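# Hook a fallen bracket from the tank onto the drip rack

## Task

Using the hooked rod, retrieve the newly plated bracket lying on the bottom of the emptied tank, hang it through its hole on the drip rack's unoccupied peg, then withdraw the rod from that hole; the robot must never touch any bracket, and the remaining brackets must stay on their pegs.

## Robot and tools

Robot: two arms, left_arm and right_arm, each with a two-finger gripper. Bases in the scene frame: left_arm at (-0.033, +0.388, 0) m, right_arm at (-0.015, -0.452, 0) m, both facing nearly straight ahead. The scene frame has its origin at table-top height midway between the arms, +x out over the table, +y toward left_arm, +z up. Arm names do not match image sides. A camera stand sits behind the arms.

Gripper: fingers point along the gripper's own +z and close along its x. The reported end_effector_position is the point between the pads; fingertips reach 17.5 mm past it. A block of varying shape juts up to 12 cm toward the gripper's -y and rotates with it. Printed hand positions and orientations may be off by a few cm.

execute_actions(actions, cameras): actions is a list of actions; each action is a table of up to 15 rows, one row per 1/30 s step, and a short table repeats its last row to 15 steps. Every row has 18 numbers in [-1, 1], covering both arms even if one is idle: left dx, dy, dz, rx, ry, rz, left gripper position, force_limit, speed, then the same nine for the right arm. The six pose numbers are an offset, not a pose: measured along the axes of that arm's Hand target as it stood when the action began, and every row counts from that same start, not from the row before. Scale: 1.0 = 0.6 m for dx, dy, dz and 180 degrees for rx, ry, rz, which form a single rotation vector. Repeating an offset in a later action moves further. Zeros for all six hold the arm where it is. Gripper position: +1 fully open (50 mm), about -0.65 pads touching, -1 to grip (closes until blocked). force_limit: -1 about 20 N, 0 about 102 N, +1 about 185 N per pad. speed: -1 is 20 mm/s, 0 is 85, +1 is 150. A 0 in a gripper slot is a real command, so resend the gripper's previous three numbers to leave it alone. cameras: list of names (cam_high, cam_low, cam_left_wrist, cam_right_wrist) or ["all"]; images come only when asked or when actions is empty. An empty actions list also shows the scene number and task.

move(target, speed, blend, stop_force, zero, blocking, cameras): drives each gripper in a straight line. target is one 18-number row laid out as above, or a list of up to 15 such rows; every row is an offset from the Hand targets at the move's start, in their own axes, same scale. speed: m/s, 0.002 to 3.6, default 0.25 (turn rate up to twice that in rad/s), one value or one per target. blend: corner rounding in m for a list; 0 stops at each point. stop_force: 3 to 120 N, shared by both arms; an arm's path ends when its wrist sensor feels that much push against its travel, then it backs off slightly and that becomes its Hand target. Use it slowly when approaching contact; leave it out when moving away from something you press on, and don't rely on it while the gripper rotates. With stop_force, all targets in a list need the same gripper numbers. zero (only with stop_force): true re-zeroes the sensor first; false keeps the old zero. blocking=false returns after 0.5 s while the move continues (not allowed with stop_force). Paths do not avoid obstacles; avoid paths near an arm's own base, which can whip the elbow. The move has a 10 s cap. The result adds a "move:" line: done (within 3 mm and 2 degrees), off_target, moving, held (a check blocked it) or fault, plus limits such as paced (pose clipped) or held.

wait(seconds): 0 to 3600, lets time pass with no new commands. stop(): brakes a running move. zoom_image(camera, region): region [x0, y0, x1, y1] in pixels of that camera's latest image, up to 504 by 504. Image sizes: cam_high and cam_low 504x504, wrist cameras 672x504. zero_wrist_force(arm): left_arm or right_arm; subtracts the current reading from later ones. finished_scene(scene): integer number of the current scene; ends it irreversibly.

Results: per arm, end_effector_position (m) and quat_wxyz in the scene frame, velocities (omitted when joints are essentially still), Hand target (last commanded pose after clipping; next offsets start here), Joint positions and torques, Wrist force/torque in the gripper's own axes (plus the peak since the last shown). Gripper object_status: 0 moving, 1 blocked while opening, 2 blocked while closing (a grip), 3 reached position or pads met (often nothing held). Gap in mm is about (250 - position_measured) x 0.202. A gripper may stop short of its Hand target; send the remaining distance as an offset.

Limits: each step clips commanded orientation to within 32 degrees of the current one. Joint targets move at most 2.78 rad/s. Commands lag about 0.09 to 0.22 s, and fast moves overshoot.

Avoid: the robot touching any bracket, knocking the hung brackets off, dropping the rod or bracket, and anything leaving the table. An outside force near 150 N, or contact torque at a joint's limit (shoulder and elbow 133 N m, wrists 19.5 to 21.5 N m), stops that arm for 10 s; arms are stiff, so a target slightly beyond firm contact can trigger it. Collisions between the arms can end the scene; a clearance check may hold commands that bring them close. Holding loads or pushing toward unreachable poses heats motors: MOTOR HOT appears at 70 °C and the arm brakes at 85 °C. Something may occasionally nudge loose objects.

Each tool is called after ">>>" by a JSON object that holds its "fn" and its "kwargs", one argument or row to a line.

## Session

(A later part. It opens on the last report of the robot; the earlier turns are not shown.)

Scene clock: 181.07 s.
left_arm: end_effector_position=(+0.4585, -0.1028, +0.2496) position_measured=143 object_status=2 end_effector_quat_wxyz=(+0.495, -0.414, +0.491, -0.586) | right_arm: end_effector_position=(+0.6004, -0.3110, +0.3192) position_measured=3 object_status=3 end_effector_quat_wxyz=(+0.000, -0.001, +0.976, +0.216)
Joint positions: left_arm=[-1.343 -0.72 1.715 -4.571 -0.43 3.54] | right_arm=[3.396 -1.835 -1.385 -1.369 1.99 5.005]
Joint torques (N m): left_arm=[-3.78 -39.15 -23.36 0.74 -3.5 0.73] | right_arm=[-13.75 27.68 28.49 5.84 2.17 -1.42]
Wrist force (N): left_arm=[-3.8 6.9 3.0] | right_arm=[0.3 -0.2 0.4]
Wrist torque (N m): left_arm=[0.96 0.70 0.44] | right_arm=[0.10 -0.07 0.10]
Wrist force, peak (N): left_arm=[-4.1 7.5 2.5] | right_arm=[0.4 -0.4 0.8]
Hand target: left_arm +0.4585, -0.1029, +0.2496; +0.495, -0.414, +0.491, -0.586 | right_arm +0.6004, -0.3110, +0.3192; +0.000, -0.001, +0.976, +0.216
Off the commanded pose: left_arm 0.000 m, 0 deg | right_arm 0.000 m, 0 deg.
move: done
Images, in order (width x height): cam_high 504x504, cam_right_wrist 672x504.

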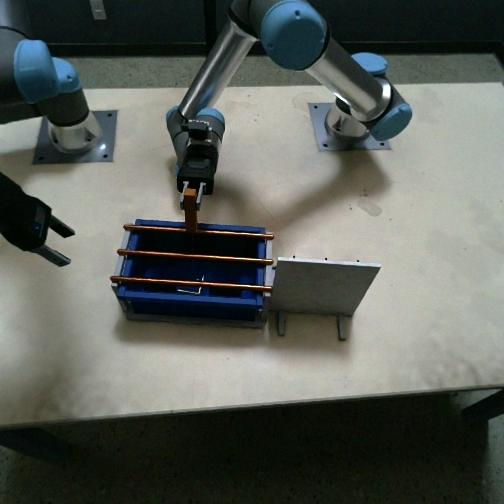

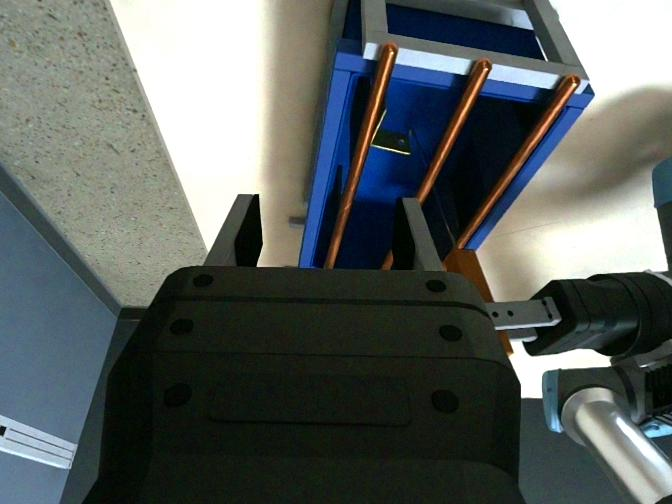

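>>> {"fn": "move", "kwargs": {
  "target": [-0.0067,-0.008,0.0124,0,0,0,-1,-0.6,-0.6,0,0,0,0,0,0,1,1,1],
  "speed": 0.05,
  "cameras": ["cam_right_wrist","cam_high"]
}}

>>> {"fn": "zoom_image", "kwargs": {
  "camera": "cam_right_wrist",
  "region": [360, 90, 440, 190]
}}

>>> {"fn": "zoom_image", "kwargs": {
  "camera": "cam_high",
  "region": [160, 220, 240, 310]
}}

Scene clock: 185.20 s.
left_arm: end_effector_position=(+0.4655, -0.1000, +0.2557) position_measured=143 object_status=2 end_effector_quat_wxyz=(+0.495, -0.414, +0.491, -0.586) end_effector_velocity=(-0.001, +0.001, -0.001) end_effector_angular_velocity=(+0.003, +0.001, +0.003) | right_arm: end_effector_position=(+0.6004, -0.3110, +0.3192) position_measured=3 object_status=3 end_effector_quat_wxyz=(+0.000, -0.001, +0.976, +0.216)
Joint positions: left_arm=[-1.328 -0.731 1.718 -4.548 -0.444 3.525] | right_arm=[3.396 -1.835 -1.385 -1.369 1.99 5.005]
Joint velocities: left_arm=[-0.002 0.001 0.001 -0.005 0.005 0.005] | right_arm=[within noise]
Joint torques (N m): left_arm=[-7.62 -39.28 -6.76 -1.4 1.15 1.95] | right_arm=[-14.58 27.92 30.4 5.48 2.04 -1.3]
Wrist force (N): left_arm=[-3.7 6.9 2.7] | right_arm=[0.2 -0.2 0.6]
Wrist torque (N m): left_arm=[0.94 0.69 0.44] | right_arm=[0.09 -0.05 0.10]
Wrist force, peak (N): left_arm=[-4.1 7.1 2.9] | right_arm=[0.3 -0.5 0.8]
Hand target: left_arm +0.4655, -0.1000, +0.2556; +0.495, -0.414, +0.491, -0.586 | right_arm +0.6004, -0.3110, +0.3192; +0.000, -0.001, +0.976, +0.216
Off the commanded pose: left_arm 0.000 m, 0 deg | right_arm 0.000 m, 0 deg.
move: done
Images, in order (width x height): cam_high 504x504, cam_right_wrist 672x504.

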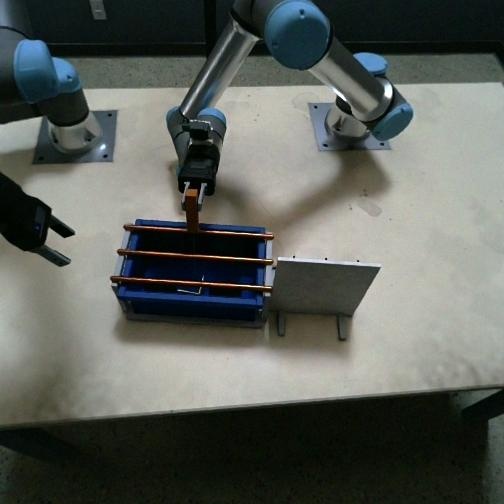

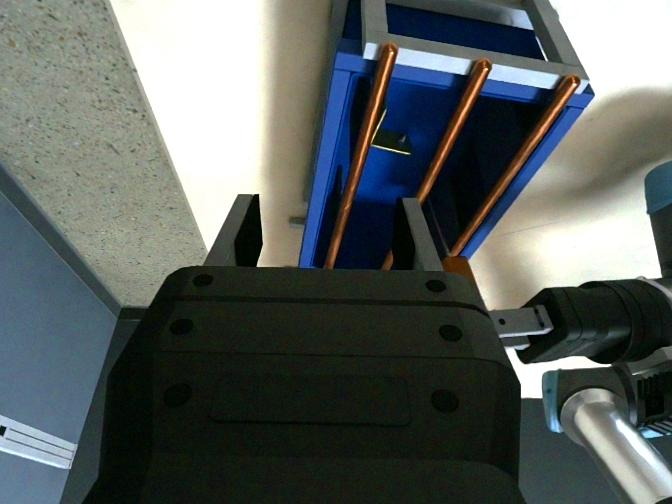

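Scaled by 5.040 from the camera's image (finer frame: 960x720).

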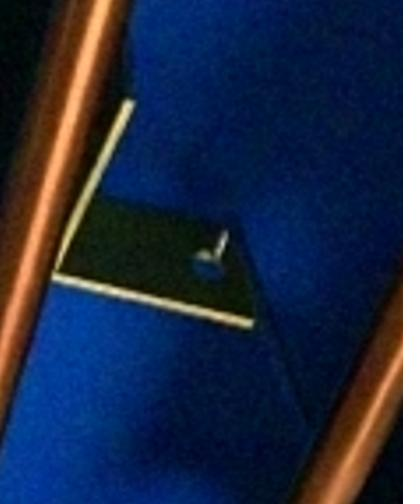

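Scaled by 5.600 from the camera's image (finer frame: 720x720).

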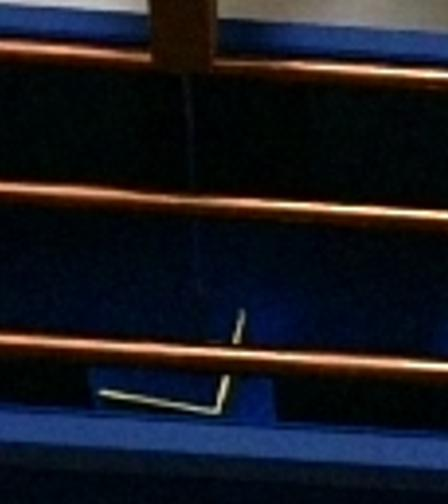

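>>> {"fn": "move", "kwargs": {
  "target": [-0.01,0.0027,0.0004,0,0,0,-1,-0.6,-0.6,0,0,0,0,0,0,1,1,1],
  "speed": 0.03,
  "cameras": ["cam_right_wrist"]
}}

>>> {"fn": "zoom_image", "kwargs": {
  "camera": "cam_right_wrist",
  "region": [370, 100, 430, 170]
}}

Scene clock: 187.57 s.
left_arm: end_effector_position=(+0.4671, -0.0941, +0.2541) position_measured=143 object_status=2 end_effector_quat_wxyz=(+0.495, -0.414, +0.491, -0.586) | right_arm: end_effector_position=(+0.6004, -0.3110, +0.3192) position_measured=3 object_status=3 end_effector_quat_wxyz=(+0.000, -0.001, +0.976, +0.216)
Joint positions: left_arm=[-1.322 -0.734 1.734 -4.556 -0.45 3.519] | right_arm=[3.396 -1.835 -1.385 -1.369 1.99 5.005]
Joint torques (N m): left_arm=[-6.3 -50.5 -24.63 1.46 0.52 1.07] | right_arm=[-13.31 26.79 29.14 5.17 2.23 -1.43]
Wrist force (N): left_arm=[-3.7 6.9 3.0] | right_arm=[0.2 -0.5 0.6]
Wrist torque (N m): left_arm=[0.93 0.68 0.45] | right_arm=[0.05 -0.06 0.10]
Wrist force, peak (N): left_arm=[-4.1 7.1 3.0] | right_arm=[0.6 -0.2 0.7]
Hand target: left_arm +0.4670, -0.0942, +0.2541; +0.495, -0.414, +0.491, -0.586 | right_arm +0.6004, -0.3110, +0.3192; +0.000, -0.001, +0.976, +0.216
Off the commanded pose: left_arm 0.000 m, 0 deg | right_arm 0.000 m, 0 deg.
move: done

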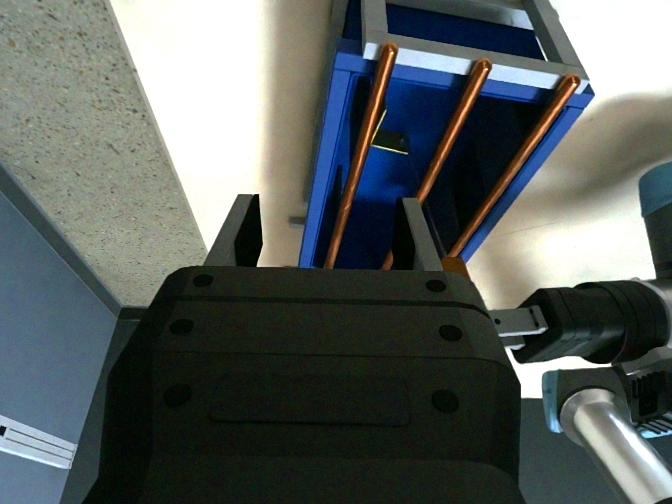

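Scaled by 7.200 from the camera's image (finer frame: 960x720).

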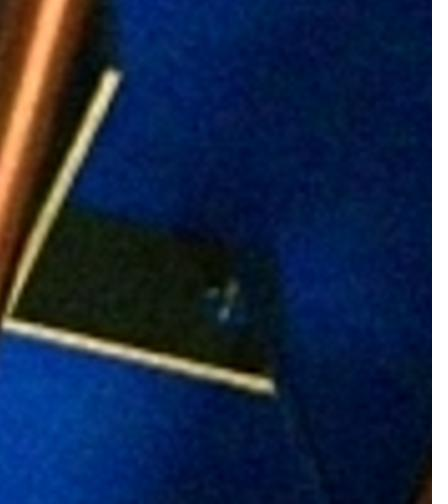

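>>> {"fn": "move", "kwargs": {
  "target": [-0.01,0.0,0.0,0,0,0,-1,-0.6,-0.6,0,0,0,0,0,0,1,1,1],
  "speed": 0.03,
  "cameras": ["cam_right_wrist","cam_high"]
}}

>>> {"fn": "zoom_image", "kwargs": {
  "camera": "cam_right_wrist",
  "region": [370, 100, 430, 170]
}}

>>> {"fn": "zoom_image", "kwargs": {
  "camera": "cam_high",
  "region": [160, 220, 240, 310]
}}

Scene clock: 189.33 s.
left_arm: end_effector_position=(+0.4681, -0.0882, +0.2542) position_measured=143 object_status=2 end_effector_quat_wxyz=(+0.495, -0.414, +0.490, -0.586) | right_arm: end_effector_position=(+0.6004, -0.3110, +0.3192) position_measured=3 object_status=3 end_effector_quat_wxyz=(+0.000, -0.001, +0.976, +0.216)
Joint positions: left_arm=[-1.317 -0.741 1.75 -4.562 -0.454 3.515] | right_arm=[3.396 -1.835 -1.385 -1.369 1.99 5.005]
Joint torques (N m): left_arm=[-4 -38.11 -23.61 1.43 0.06 0.26] | right_arm=[-13.96 27.76 28.42 5.4 2.29 -1.4]
Wrist force (N): left_arm=[-3.7 6.8 3.0] | right_arm=[0.3 -0.6 0.6]
Wrist torque (N m): left_arm=[0.92 0.68 0.46] | right_arm=[0.04 -0.07 0.09]
Wrist force, peak (N): left_arm=[-3.9 7.0 2.9] | right_arm=[0.5 -0.3 0.9]
Hand target: left_arm +0.4681, -0.0882, +0.2541; +0.495, -0.414, +0.491, -0.586 | right_arm +0.6004, -0.3110, +0.3192; +0.000, -0.001, +0.976, +0.216
Off the commanded pose: left_arm 0.000 m, 0 deg | right_arm 0.000 m, 0 deg.
move: done
Images, in order (width x height): cam_high 504x504, cam_right_wrist 672x504.

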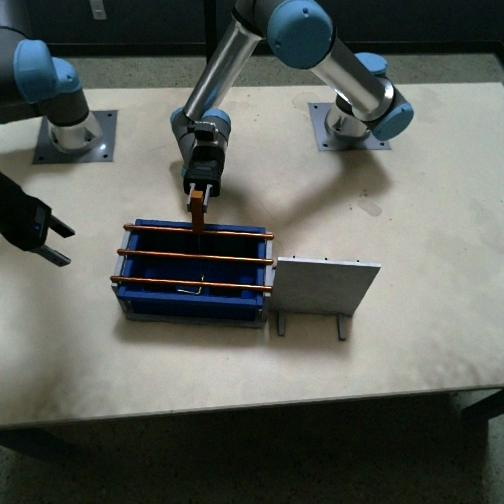

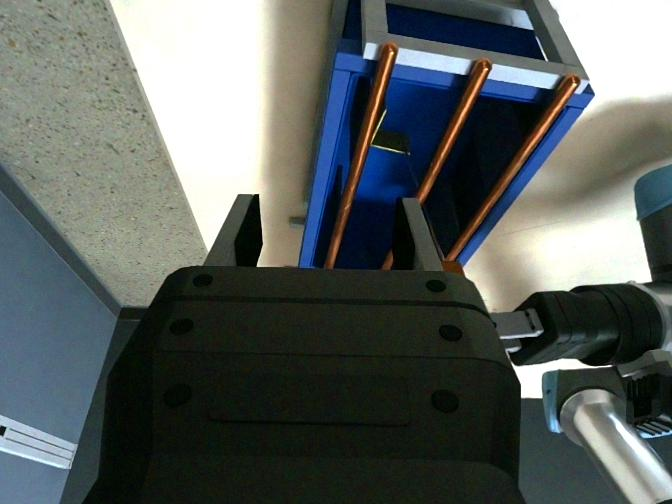

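Scaled by 7.200 from the camera's image (finer frame: 960x720).

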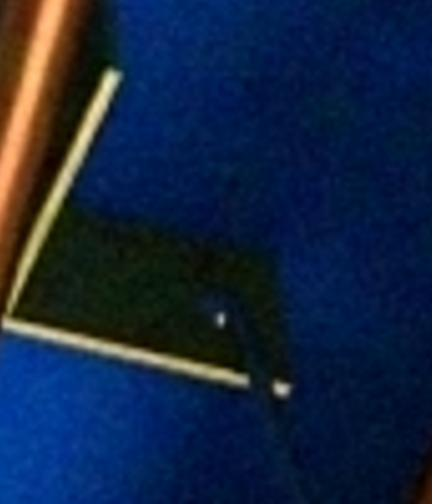

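Scaled by 5.600 from the camera's image (finer frame: 720x720).

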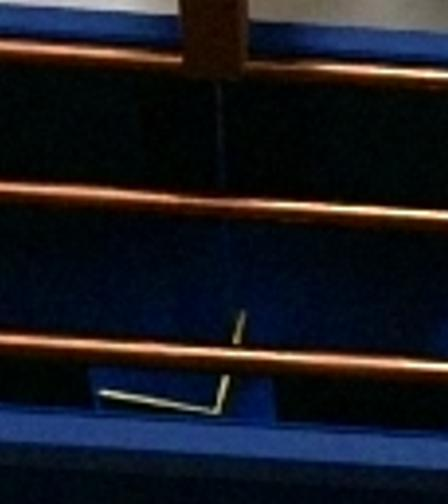

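>>> {"fn": "move", "kwargs": {
  "target": [
    [-0.0033,0,0,0,0,0,-1,-0.6,-0.6,0,0,0,0,0,0,1,1,1],
    [0.0725,-0.008,0,0,0,0.0556,-1,-0.6,-0.6,0,0,0,0,0,0,1,1,1],
    [0.0725,-0.057,0.00875,0,0,0.0556,-1,-0.6,-0.6,0,0,0,0,0,0,1,1,1]
  ],
  "speed": 0.05,
  "cameras": ["cam_right_wrist","cam_high"]
}}

>>> {"fn": "zoom_image", "kwargs": {
  "camera": "cam_right_wrist",
  "region": [350, 80, 450, 200]
}}

>>> {"fn": "zoom_image", "kwargs": {
  "camera": "cam_high",
  "region": [160, 220, 240, 310]
}}

Scene clock: 196.20 s.
left_arm: end_effector_position=(+0.4600, -0.1310, +0.2887) position_measured=143 object_status=2 end_effector_quat_wxyz=(+0.544, -0.370, +0.525, -0.540) end_effector_velocity=(+0.001, +0.001, -0.001) end_effector_angular_velocity=(-0.002, +0.000, +0.003) | right_arm: end_effector_position=(+0.6004, -0.3110, +0.3192) position_measured=3 object_status=3 end_effector_quat_wxyz=(+0.000, -0.001, +0.976, +0.216)
Joint positions: left_arm=[-1.353 -0.757 1.632 -4.46 -0.422 3.724] | right_arm=[3.396 -1.835 -1.385 -1.369 1.99 5.005]
Joint velocities: left_arm=[0.001 0.002 0 -0.005 0.002 0] | right_arm=[within noise]
Joint torques (N m): left_arm=[6.06 -39.41 -7.18 -1.34 -2.97 -2] | right_arm=[-14.61 28.21 26.78 4.63 2.36 -1.29]
Wrist force (N): left_arm=[-3.3 6.6 2.2] | right_arm=[0.4 -0.4 0.5]
Wrist torque (N m): left_arm=[0.88 0.62 0.26] | right_arm=[0.08 -0.08 0.10]
Wrist force, peak (N): left_arm=[-3.8 7.4 2.8] | right_arm=[0.1 -0.5 0.9]
Hand target: left_arm +0.4600, -0.1310, +0.2887; +0.544, -0.370, +0.525, -0.540 | right_arm +0.6004, -0.3110, +0.3192; +0.000, -0.001, +0.976, +0.216
Off the commanded pose: left_arm 0.000 m, 0 deg | right_arm 0.000 m, 0 deg.
move: done
Images, in order (width x height): cam_high 504x504, cam_right_wrist 672x504.

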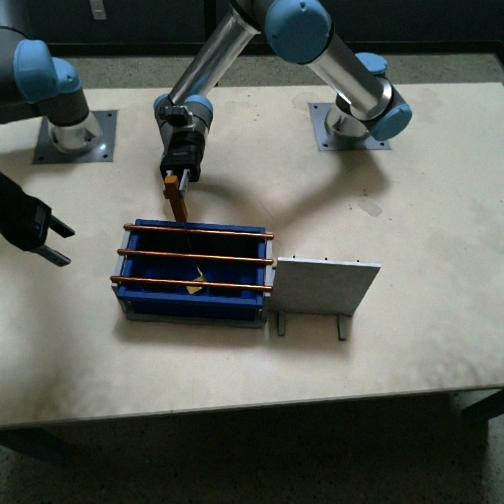

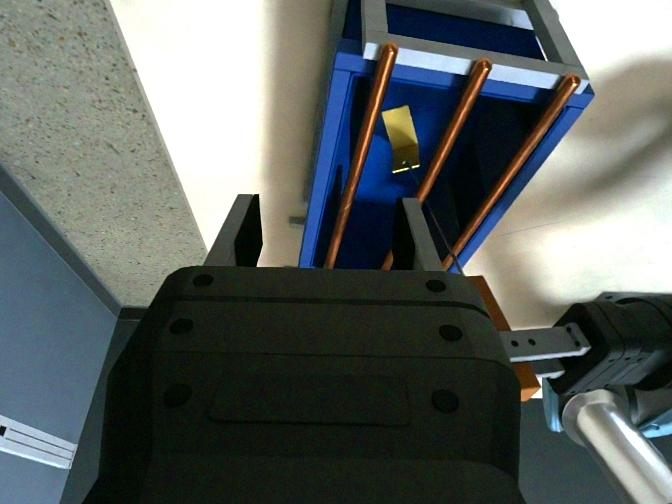

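Scaled by 4.200 from the camera's image (finer frame: 960x720).

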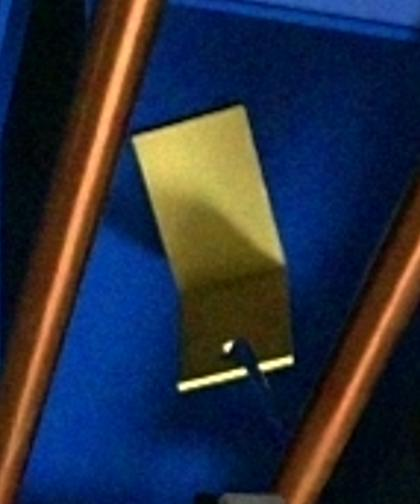

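Scaled by 5.600 from the camera's image (finer frame: 720x720).

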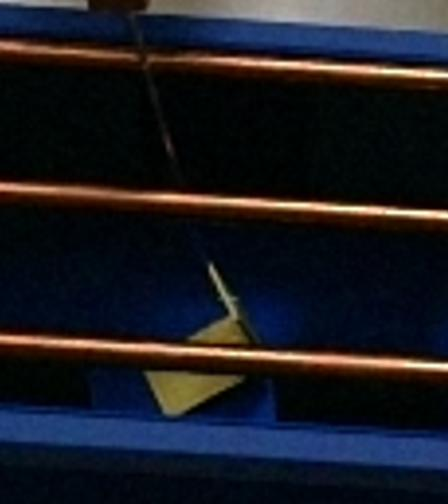

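>>> {"fn": "move", "kwargs": {
  "target": [
    [0,-0.0165,0.003,0,0,0,-1,-0.6,-0.6,0,0,0,0,0,0,1,1,1],
    [-0.0035,-0.0197,0.0395,-0.0537,0.1926,-0.0159,-1,-0.6,-0.6,0,0,0,0,0,0,1,1,1]
  ],
  "speed": 0.08,
  "cameras": ["cam_right_wrist","cam_high"]
}}

>>> {"fn": "zoom_image", "kwargs": {
  "camera": "cam_right_wrist",
  "region": [350, 60, 510, 270]
}}

>>> {"fn": "zoom_image", "kwargs": {
  "camera": "cam_high",
  "region": [160, 210, 240, 310]
}}

Scene clock: 213.43 s.
left_arm: end_effector_position=(+0.4809, -0.1344, +0.3047) position_measured=143 object_status=2 end_effector_quat_wxyz=(+0.317, -0.249, +0.697, -0.594) | right_arm: end_effector_position=(+0.6004, -0.3110, +0.3192) position_measured=3 object_status=3 end_effector_quat_wxyz=(+0.000, -0.001, +0.976, +0.216)
Joint positions: left_arm=[-1.107 -1.075 1.972 -3.937 -1.201 3.252] | right_arm=[3.396 -1.835 -1.385 -1.369 1.99 5.005]
Joint torques (N m): left_arm=[-5.2 -31.53 -23.38 -5.26 -0.63 1.92] | right_arm=[-13.78 27.95 29.41 3.87 1.98 -1.29]
Wrist force (N): left_arm=[-3.0 6.8 3.4] | right_arm=[0.4 -0.3 0.6]
Wrist torque (N m): left_arm=[0.85 0.52 0.32] | right_arm=[0.09 -0.09 0.10]
Wrist force, peak (N): left_arm=[-3.4 8.5 2.5] | right_arm=[0.5 -0.4 0.8]
Hand target: left_arm +0.4809, -0.1345, +0.3046; +0.317, -0.249, +0.697, -0.594 | right_arm +0.6004, -0.3110, +0.3192; +0.000, -0.001, +0.976, +0.216
Off the commanded pose: left_arm 0.000 m, 0 deg | right_arm 0.000 m, 0 deg.
move: done
Images, in order (width x height): cam_high 504x504, cam_right_wrist 672x504.

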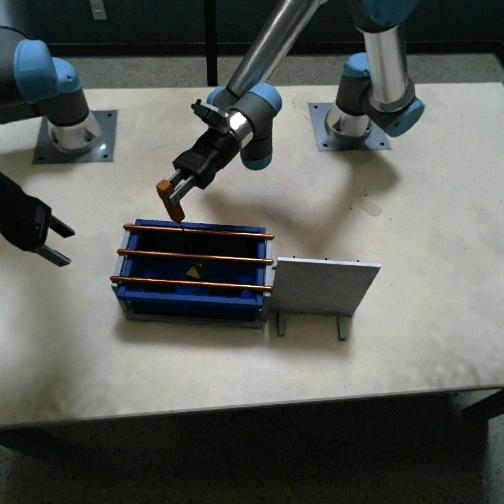

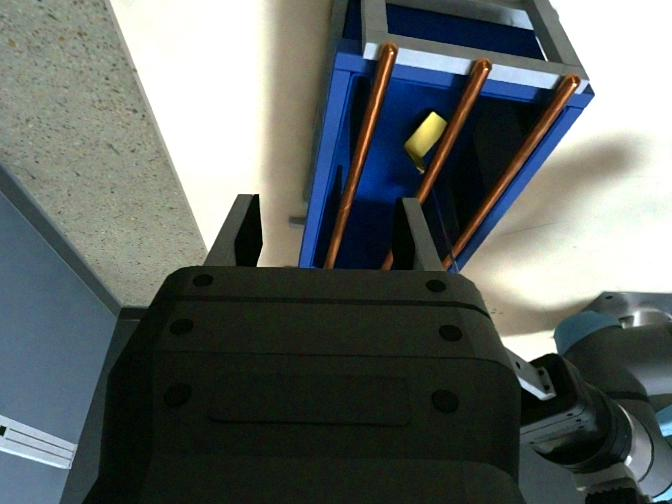

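Scaled by 2.400 from the camera's image (finer frame: 960x720).

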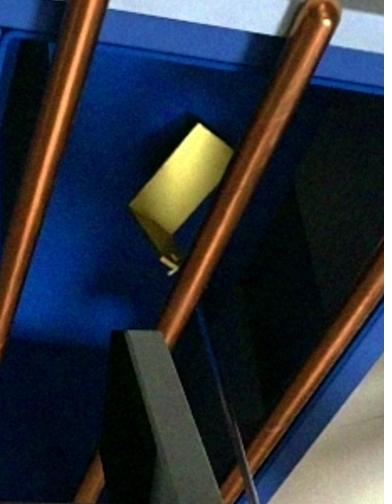

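Scaled by 5.040 from the camera's image (finer frame: 720x720).

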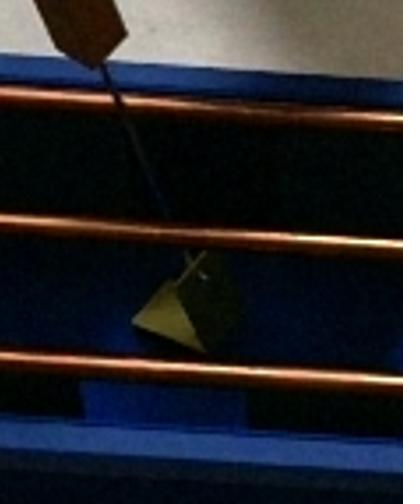

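>>> {"fn": "move", "kwargs": {
  "target": [0,0,0,0,-0.1,0,-1,-0.6,-0.6,0,0,0,0,0,0,1,1,1],
  "speed": 0.1,
  "cameras": ["cam_right_wrist","cam_high"]
}}

>>> {"fn": "zoom_image", "kwargs": {
  "camera": "cam_right_wrist",
  "region": [350, 60, 510, 270]
}}

>>> {"fn": "zoom_image", "kwargs": {
  "camera": "cam_high",
  "region": [160, 210, 240, 310]
}}

Scene clock: 220.37 s.
left_arm: end_effector_position=(+0.4808, -0.1346, +0.3046) position_measured=143 object_status=2 end_effector_quat_wxyz=(+0.422, -0.339, +0.638, -0.547) | right_arm: end_effector_position=(+0.6004, -0.3110, +0.3192) position_measured=3 object_status=3 end_effector_quat_wxyz=(+0.000, -0.001, +0.976, +0.216)
Joint positions: left_arm=[-1.249 -1.003 1.891 -3.964 -0.748 3.262] | right_arm=[3.396 -1.835 -1.385 -1.369 1.99 5.005]
Joint torques (N m): left_arm=[6.4 -51.78 -9.02 -3.01 1.13 -1.72] | right_arm=[-13.39 29.17 27.54 3.41 2.13 -1.35]
Wrist force (N): left_arm=[-3.2 6.7 3.2] | right_arm=[0.3 0.0 0.6]
Wrist torque (N m): left_arm=[0.82 0.59 0.36] | right_arm=[0.12 -0.07 0.10]
Wrist force, peak (N): left_arm=[-4.0 7.1 3.1] | right_arm=[0.3 -0.3 0.9]
Hand target: left_arm +0.4809, -0.1345, +0.3046; +0.422, -0.339, +0.638, -0.547 | right_arm +0.6004, -0.3110, +0.3192; +0.000, -0.001, +0.976, +0.216
Off the commanded pose: left_arm 0.000 m, 0 deg | right_arm 0.000 m, 0 deg.
move: done
Images, in order (width x height): cam_high 504x504, cam_right_wrist 672x504.

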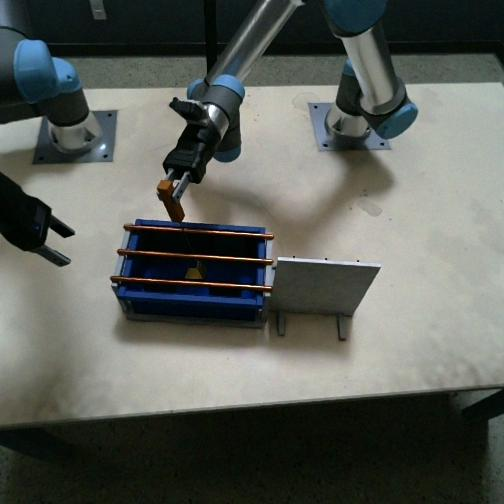

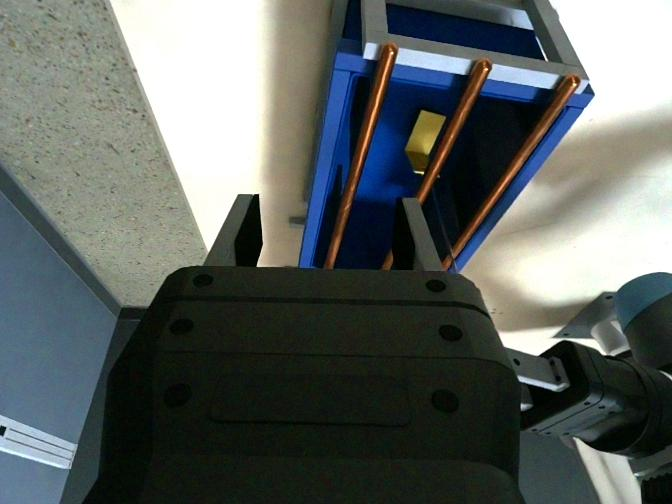

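Scaled by 2.400 from the camera's image (finer frame: 960x720).

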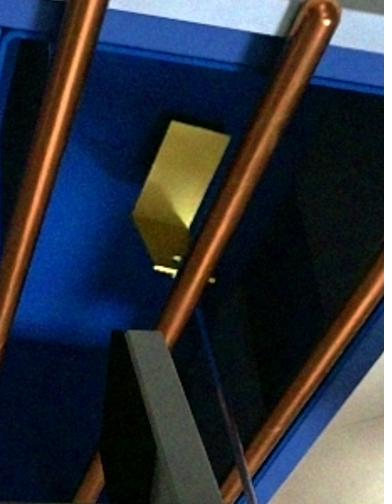

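Scaled by 5.040 from the camera's image (finer frame: 720x720).

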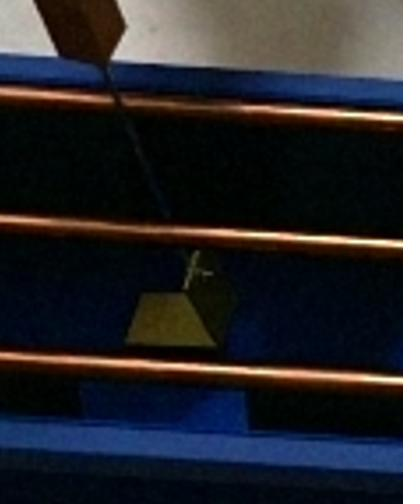

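>>> {"fn": "move", "kwargs": {
  "target": [
    [-0.0447,-0.2627,-0.012,0,0,0,-1,-0.6,-0.6,0,0,0,0,0,0,1,1,1]
  ],
  "speed": 0.07,
  "stop_force": 5,
  "cameras": ["cam_right_wrist","cam_high","cam_low"]
}}

>>> {"fn": "zoom_image", "kwargs": {
  "camera": "cam_high",
  "region": [120, 130, 300, 310]
}}

Scene clock: 226.10 s.
left_arm: end_effector_position=(+0.4808, -0.1346, +0.4647) position_measured=143 object_status=2 end_effector_quat_wxyz=(+0.422, -0.339, +0.638, -0.547) | right_arm: end_effector_position=(+0.6004, -0.3110, +0.3192) position_measured=3 object_status=3 end_effector_quat_wxyz=(+0.000, -0.001, +0.976, +0.216)
Joint positions: left_arm=[-1.25 -1.254 1.758 -3.58 -0.747 3.262] | right_arm=[3.396 -1.835 -1.385 -1.369 1.99 5.005]
Joint torques (N m): left_arm=[-1.06 -28.64 -14.25 -1.15 1.11 -2.14] | right_arm=[-12.46 28.74 27.34 2.84 2.25 -0.95]
Wrist force (N): left_arm=[-3.6 6.7 2.6] | right_arm=[0.4 -0.3 0.5]
Wrist torque (N m): left_arm=[0.88 0.60 0.34] | right_arm=[0.09 -0.08 0.10]
Wrist force, peak (N): left_arm=[-2.9 8.1 3.5] | right_arm=[0.4 -0.5 0.8]
Hand target: left_arm +0.4808, -0.1346, +0.4647; +0.422, -0.339, +0.638, -0.547 | right_arm +0.6004, -0.3110, +0.3192; +0.000, -0.001, +0.976, +0.216
Off the commanded pose: left_arm 0.000 m, 0 deg | right_arm 0.000 m, 0 deg.
move: done
Images, in order (width x height): cam_high 504x504, cam_low 504x504, cam_right_wrist 672x504.

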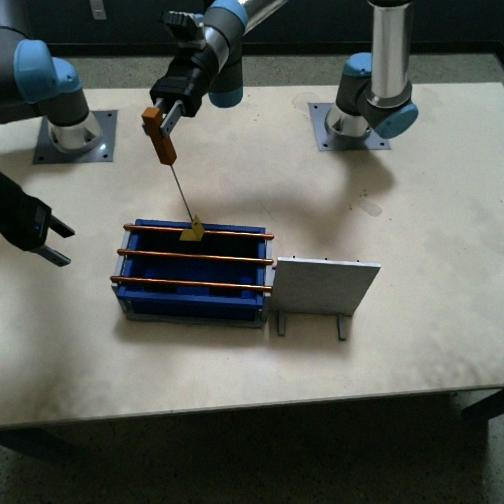

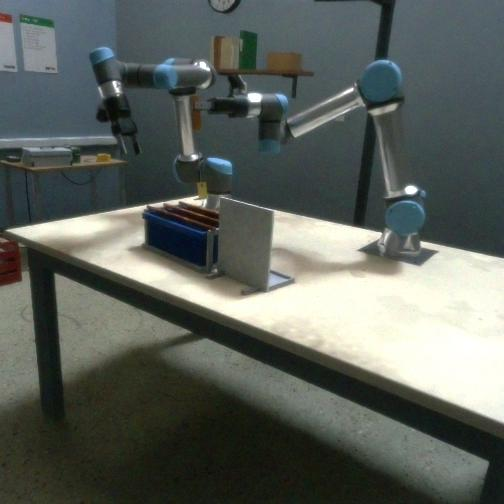

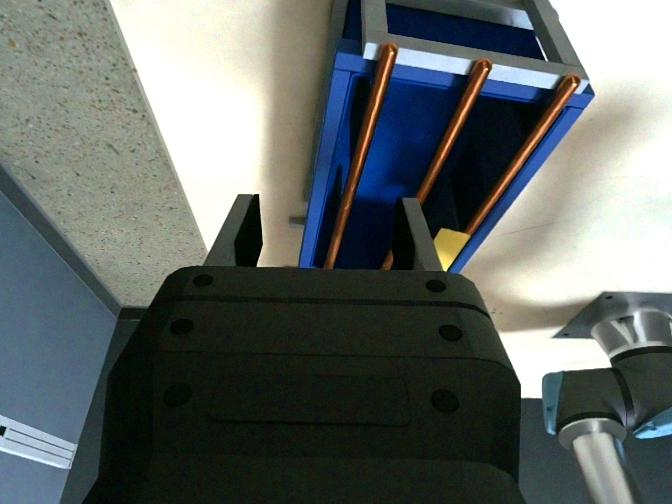

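Scaled by 2.800 from the camera's image (finer frame: 720x720).

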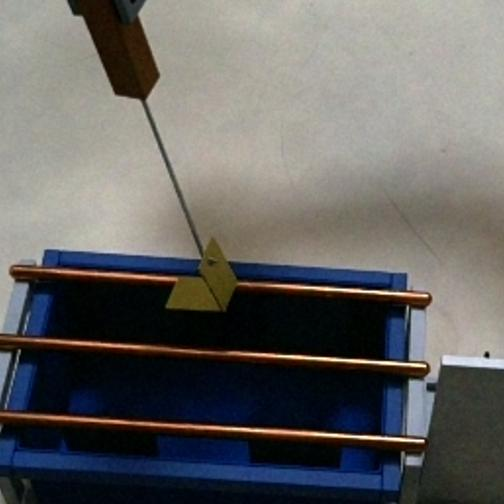

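>>> {"fn": "move", "kwargs": {
  "target": [
    [-0.001,-0.131,-0.0865,0,0,0,-1,-0.6,-0.6,0,0,0,0,0,0,1,1,1],
    [-0.5988,-0.0202,-0.2925,0.0839,0.4925,0.0225,-1,-0.6,-0.6,0,0,0,0,0,0,1,1,1]
  ],
  "speed": 0.13,
  "blend": 0.03,
  "cameras": ["cam_high"]
}}

>>> {"fn": "move", "kwargs": {
  "target": [0,0,0,0,0,0,-1,-0.6,-0.6,0.217,0.463,0.0323,0,0,0,1,1,1],
  "speed": 0.3,
  "cameras": ["all"]
}}

Scene clock: 247.70 s.
left_arm: end_effector_position=(+0.4697, +0.2572, +0.5448) position_measured=143 object_status=2 end_effector_quat_wxyz=(-0.089, +0.212, +0.691, -0.685) | right_arm: end_effector_position=(+0.6004, -0.3110, +0.3192) position_measured=3 object_status=3 end_effector_quat_wxyz=(+0.000, -0.001, +0.976, +0.216)
Joint positions: left_arm=[-0.046 -1.001 1.162 -3.424 -3.523 3.198] | right_arm=[3.396 -1.835 -1.385 -1.369 1.99 5.005]
Joint torques (N m): left_arm=[-6.84 -51.09 -21.13 1.8 -1 -1.12] | right_arm=[-13.92 29.27 29.08 1.86 2.35 -0.96]
Wrist force (N): left_arm=[-2.8 6.7 2.6] | right_arm=[0.4 -0.1 0.8]
Wrist torque (N m): left_arm=[0.82 0.51 0.26] | right_arm=[0.12 -0.09 0.09]
Wrist force, peak (N): left_arm=[-2.6 8.8 3.8] | right_arm=[0.7 -0.4 0.8]
Hand target: left_arm +0.4697, +0.2572, +0.5448; -0.089, +0.212, +0.691, -0.685 | right_arm +0.6004, -0.3110, +0.3192; +0.000, -0.001, +0.976, +0.216
Off the commanded pose: left_arm 0.000 m, 0 deg | right_arm 0.000 m, 0 deg.
move: done

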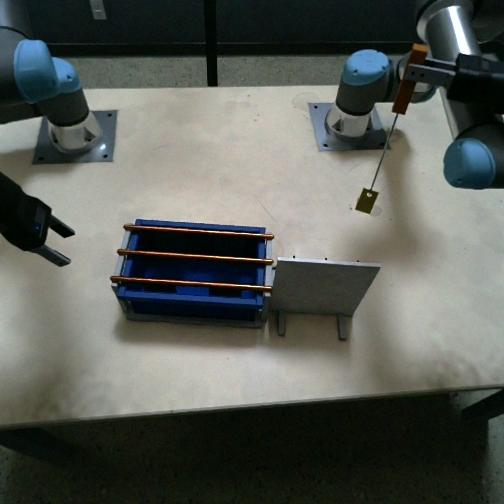

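Scene clock: 249.23 s.
left_arm: end_effector_position=(+0.4697, +0.2572, +0.5448) position_measured=143 object_status=2 end_effector_quat_wxyz=(-0.089, +0.212, +0.691, -0.685) | right_arm: end_effector_position=(+0.4696, -0.0514, +0.4185) position_measured=3 object_status=3 end_effector_quat_wxyz=(+0.000, -0.001, +0.976, +0.216)
Joint positions: left_arm=[-0.046 -1.001 1.162 -3.424 -3.523 3.198] | right_arm=[3.906 -1.722 -1.318 -1.357 1.876 5.538]
Joint torques (N m): left_arm=[-7.29 -55.9 -32.85 3.47 -1.9 2.03] | right_arm=[11.99 47.36 27.46 6.45 2.8 2.08]
Wrist force (N): left_arm=[-2.7 6.2 2.4] | right_arm=[0.1 -0.5 0.9]
Wrist torque (N m): left_arm=[0.74 0.51 0.26] | right_arm=[0.07 -0.07 0.10]
Wrist force, peak (N): left_arm=[-2.9 6.6 2.7] | right_arm=[-1.1 -4.2 0.1]
Hand target: left_arm +0.4697, +0.2572, +0.5448; -0.089, +0.212, +0.691, -0.685 | right_arm +0.4695, -0.0513, +0.4187; +0.000, -0.001, +0.976, +0.216
Off the commanded pose: left_arm 0.000 m, 0 deg | right_arm 0.000 m, 0 deg.
move: done

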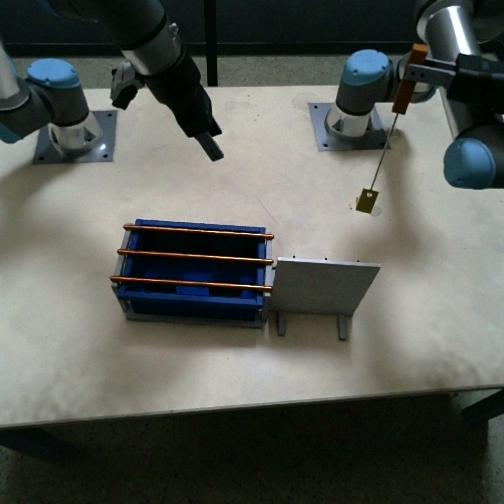

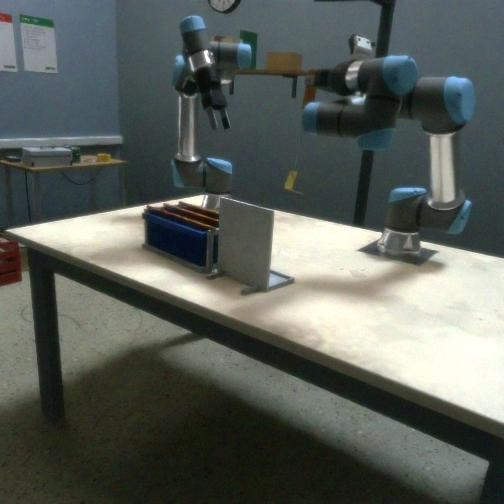

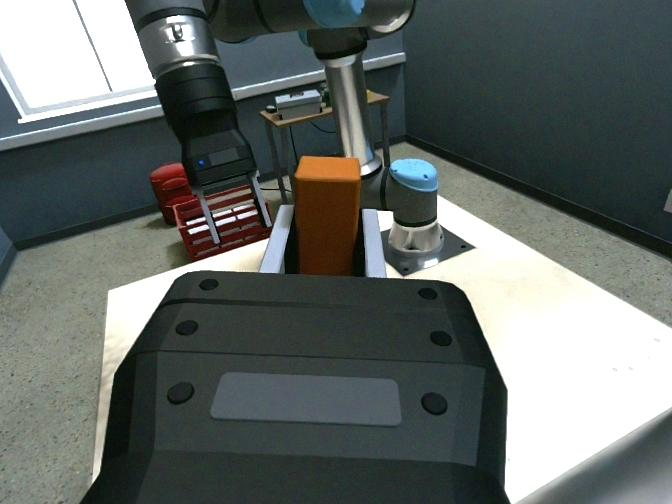

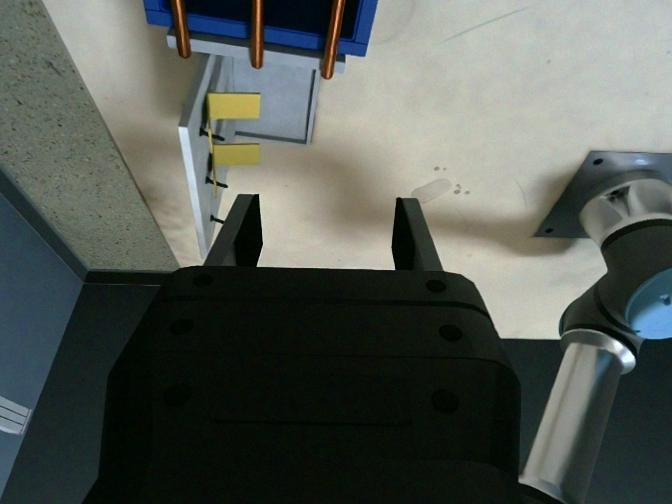

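>>> {"fn": "zoom_image", "kwargs": {
  "camera": "cam_right_wrist",
  "region": [160, 60, 300, 270]
}}

>>> {"fn": "move", "kwargs": {
  "target": [-0.0545,0.1115,-0.0147,0,0,0,-1,-0.6,-0.6,0,0,0,0,0,0,1,1,1],
  "speed": 0.08,
  "cameras": ["cam_high","cam_right_wrist"]
}}

>>> {"fn": "zoom_image", "kwargs": {
  "camera": "cam_right_wrist",
  "region": [160, 60, 300, 270]
}}

>>> {"fn": "zoom_image", "kwargs": {
  "camera": "cam_high",
  "region": [260, 160, 420, 320]
}}

Scaled by 2.400 from the camera's image (finer frame: 960x720).

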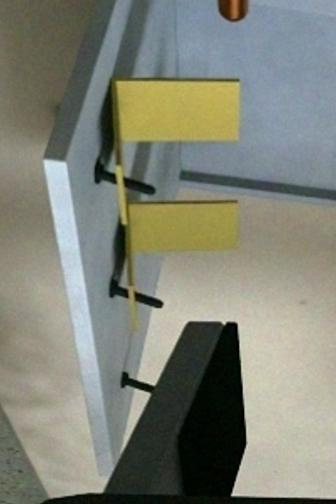

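Scene clock: 252.87 s.
left_arm: end_effector_position=(+0.5000, +0.2521, +0.5038) position_measured=143 object_status=2 end_effector_quat_wxyz=(-0.089, +0.212, +0.691, -0.685) | right_arm: end_effector_position=(+0.4695, -0.0513, +0.4187) position_measured=3 object_status=3 end_effector_quat_wxyz=(+0.000, -0.001, +0.976, +0.216)
Joint positions: left_arm=[-0.052 -0.906 1.112 -3.471 -3.517 3.196] | right_arm=[3.906 -1.722 -1.318 -1.357 1.876 5.539]
Joint torques (N m): left_arm=[-1.39 -59.62 -17.97 1.46 0.76 -2.16] | right_arm=[14.44 47.55 29.13 6.78 2.29 1.95]
Wrist force (N): left_arm=[-2.4 6.8 2.6] | right_arm=[0.6 -0.6 0.6]
Wrist torque (N m): left_arm=[0.88 0.41 0.24] | right_arm=[0.06 -0.13 0.10]
Wrist force, peak (N): left_arm=[-4.8 13.4 2.0] | right_arm=[0.5 -0.4 1.0]
Hand target: left_arm +0.4999, +0.2521, +0.5038; -0.089, +0.212, +0.691, -0.685 (not the last commanded pose) | right_arm +0.4695, -0.0513, +0.4187; +0.000, -0.001, +0.976, +0.216
Off the commanded pose: left_arm 0.024 m, 0 deg | right_arm 0.000 m, 0 deg.
move: held (left_arm; a check stopped the path); limits=held
pose unreachable (left arm): on one or more control steps of this call, first in action 0 (counted from 0), this arm could not follow its commanded pose, so it was not sent that pose on those steps. It may still have moved: this result reports where it is.
cause: moving toward the commanded pose would bring two parts of the arm too close to each other (its gripper and another part of the arm, with joints 4 (wrist 1) to 6 (wrist 3) between them, 2 mm apart when it was first held).

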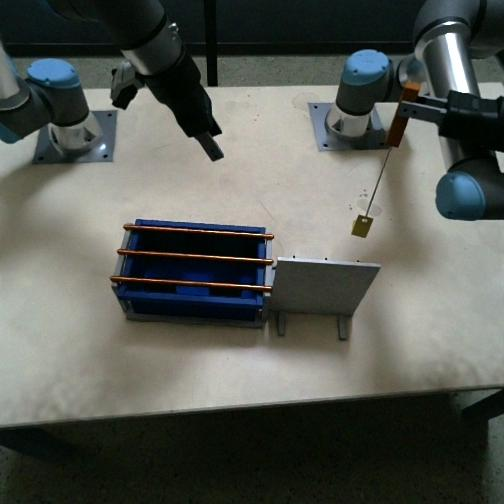

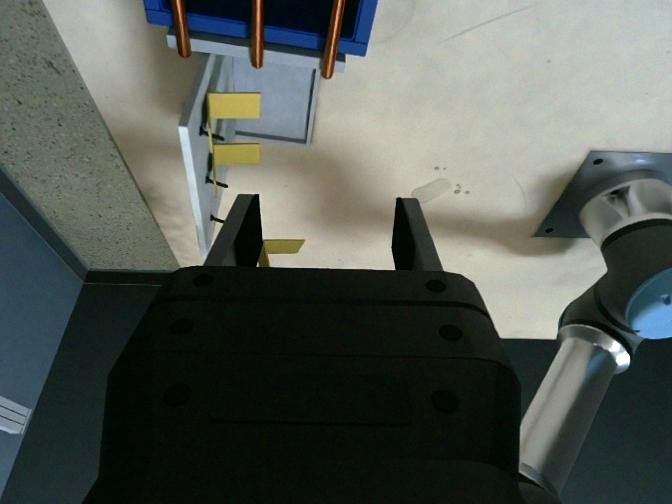

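Scaled by 2.400 from the camera's image (finer frame: 960x720).

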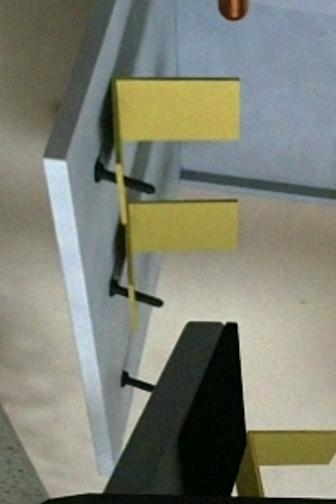

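Scaled by 3.150 from the camera's image (finer frame: 720x720).

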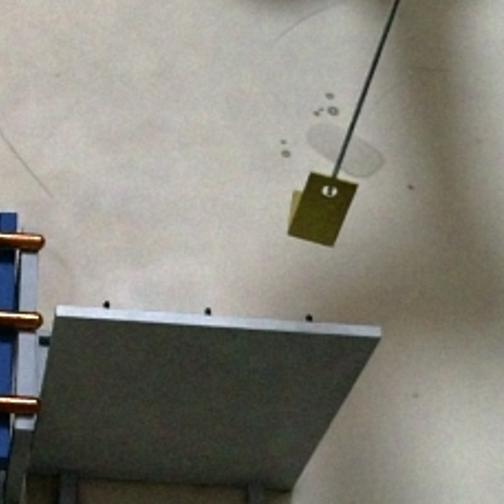

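>>> {"fn": "move", "kwargs": {
  "target": [
    [0,0,0,0,-0.072,0,-1,-0.6,-0.6,0,0,0,0,0,0,1,1,1],
    [-0.0168,0.0352,-0.0045,0,-0.072,0,-1,-0.6,-0.6,0.08,0,-0.05,0,0,0,1,1,1]
  ],
  "speed": 0.08,
  "cameras": ["cam_high","cam_right_wrist"]
}}

>>> {"fn": "zoom_image", "kwargs": {
  "camera": "cam_right_wrist",
  "region": [160, 60, 360, 270]
}}

>>> {"fn": "zoom_image", "kwargs": {
  "camera": "cam_high",
  "region": [320, 200, 400, 280]
}}

Scene clock: 265.27 s.
left_arm: end_effector_position=(+0.5137, +0.2497, +0.4848) position_measured=143 object_status=2 end_effector_quat_wxyz=(-0.010, +0.133, +0.697, -0.705) | right_arm: end_effector_position=(+0.4214, -0.0640, +0.4458) position_measured=3 object_status=3 end_effector_quat_wxyz=(+0.000, -0.001, +0.976, +0.216) end_effector_velocity=(+0.003, +0.001, -0.001) end_effector_angular_velocity=(+0.002, -0.002, +0.001)
Joint positions: left_arm=[-0.029 -0.999 1.345 -3.524 -3.315 3.281] | right_arm=[3.956 -1.613 -1.371 -1.398 1.86 5.587]
Joint velocities: left_arm=[within noise] | right_arm=[-0.003 -0.005 0.001 0.006 0.001 -0.004]
Joint torques (N m): left_arm=[-2.45 -56.29 -19.2 1.05 1.18 -2.07] | right_arm=[-14.29 19.71 28.61 6.84 1.36 -1.72]
Wrist force (N): left_arm=[-2.9 6.8 2.6] | right_arm=[0.6 -0.7 0.8]
Wrist torque (N m): left_arm=[0.88 0.55 0.29] | right_arm=[0.05 -0.10 0.11]
Wrist force, peak (N): left_arm=[-3.3 7.4 2.5] | right_arm=[-0.6 -0.3 1.6]
Hand target: left_arm +0.5137, +0.2498, +0.4848; -0.010, +0.133, +0.697, -0.705 | right_arm +0.4215, -0.0640, +0.4459; +0.000, -0.001, +0.976, +0.216
Off the commanded pose: left_arm 0.000 m, 0 deg | right_arm 0.000 m, 0 deg.
move: done

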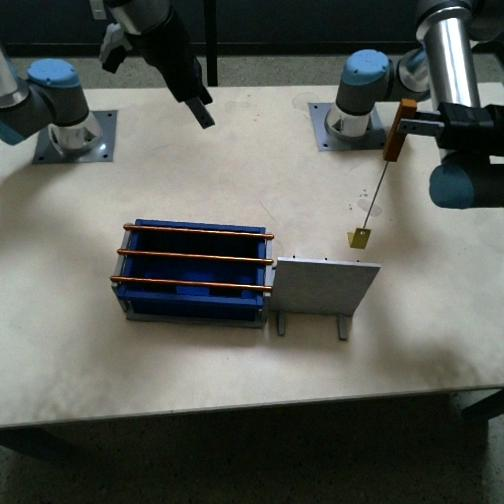

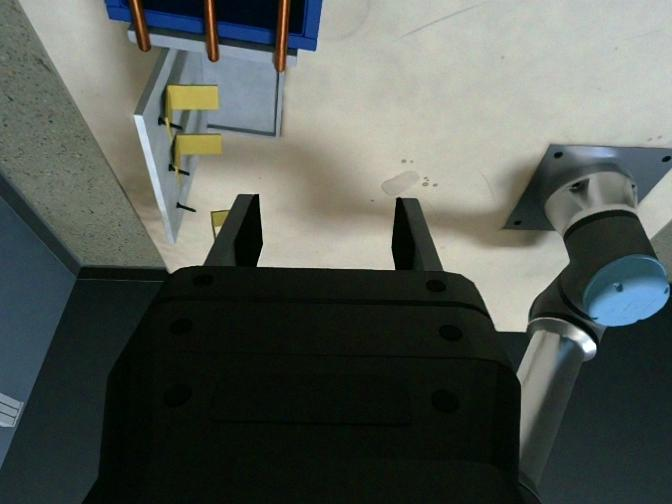

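Scaled by 2.400 from the camera's image (finer frame: 960x720).

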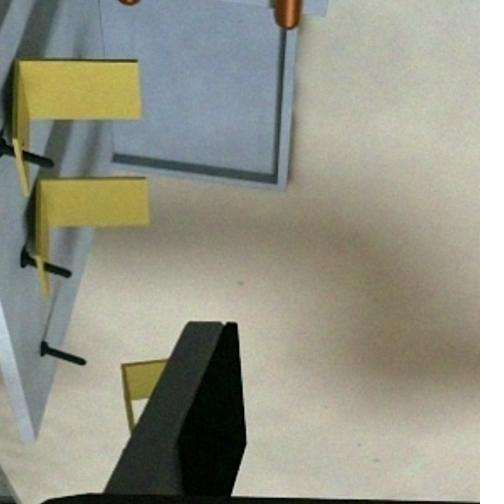

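Scaled by 6.300 from the camera's image (finer frame: 720x720).

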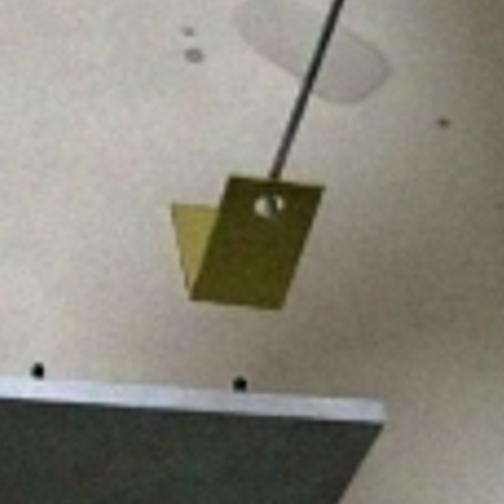

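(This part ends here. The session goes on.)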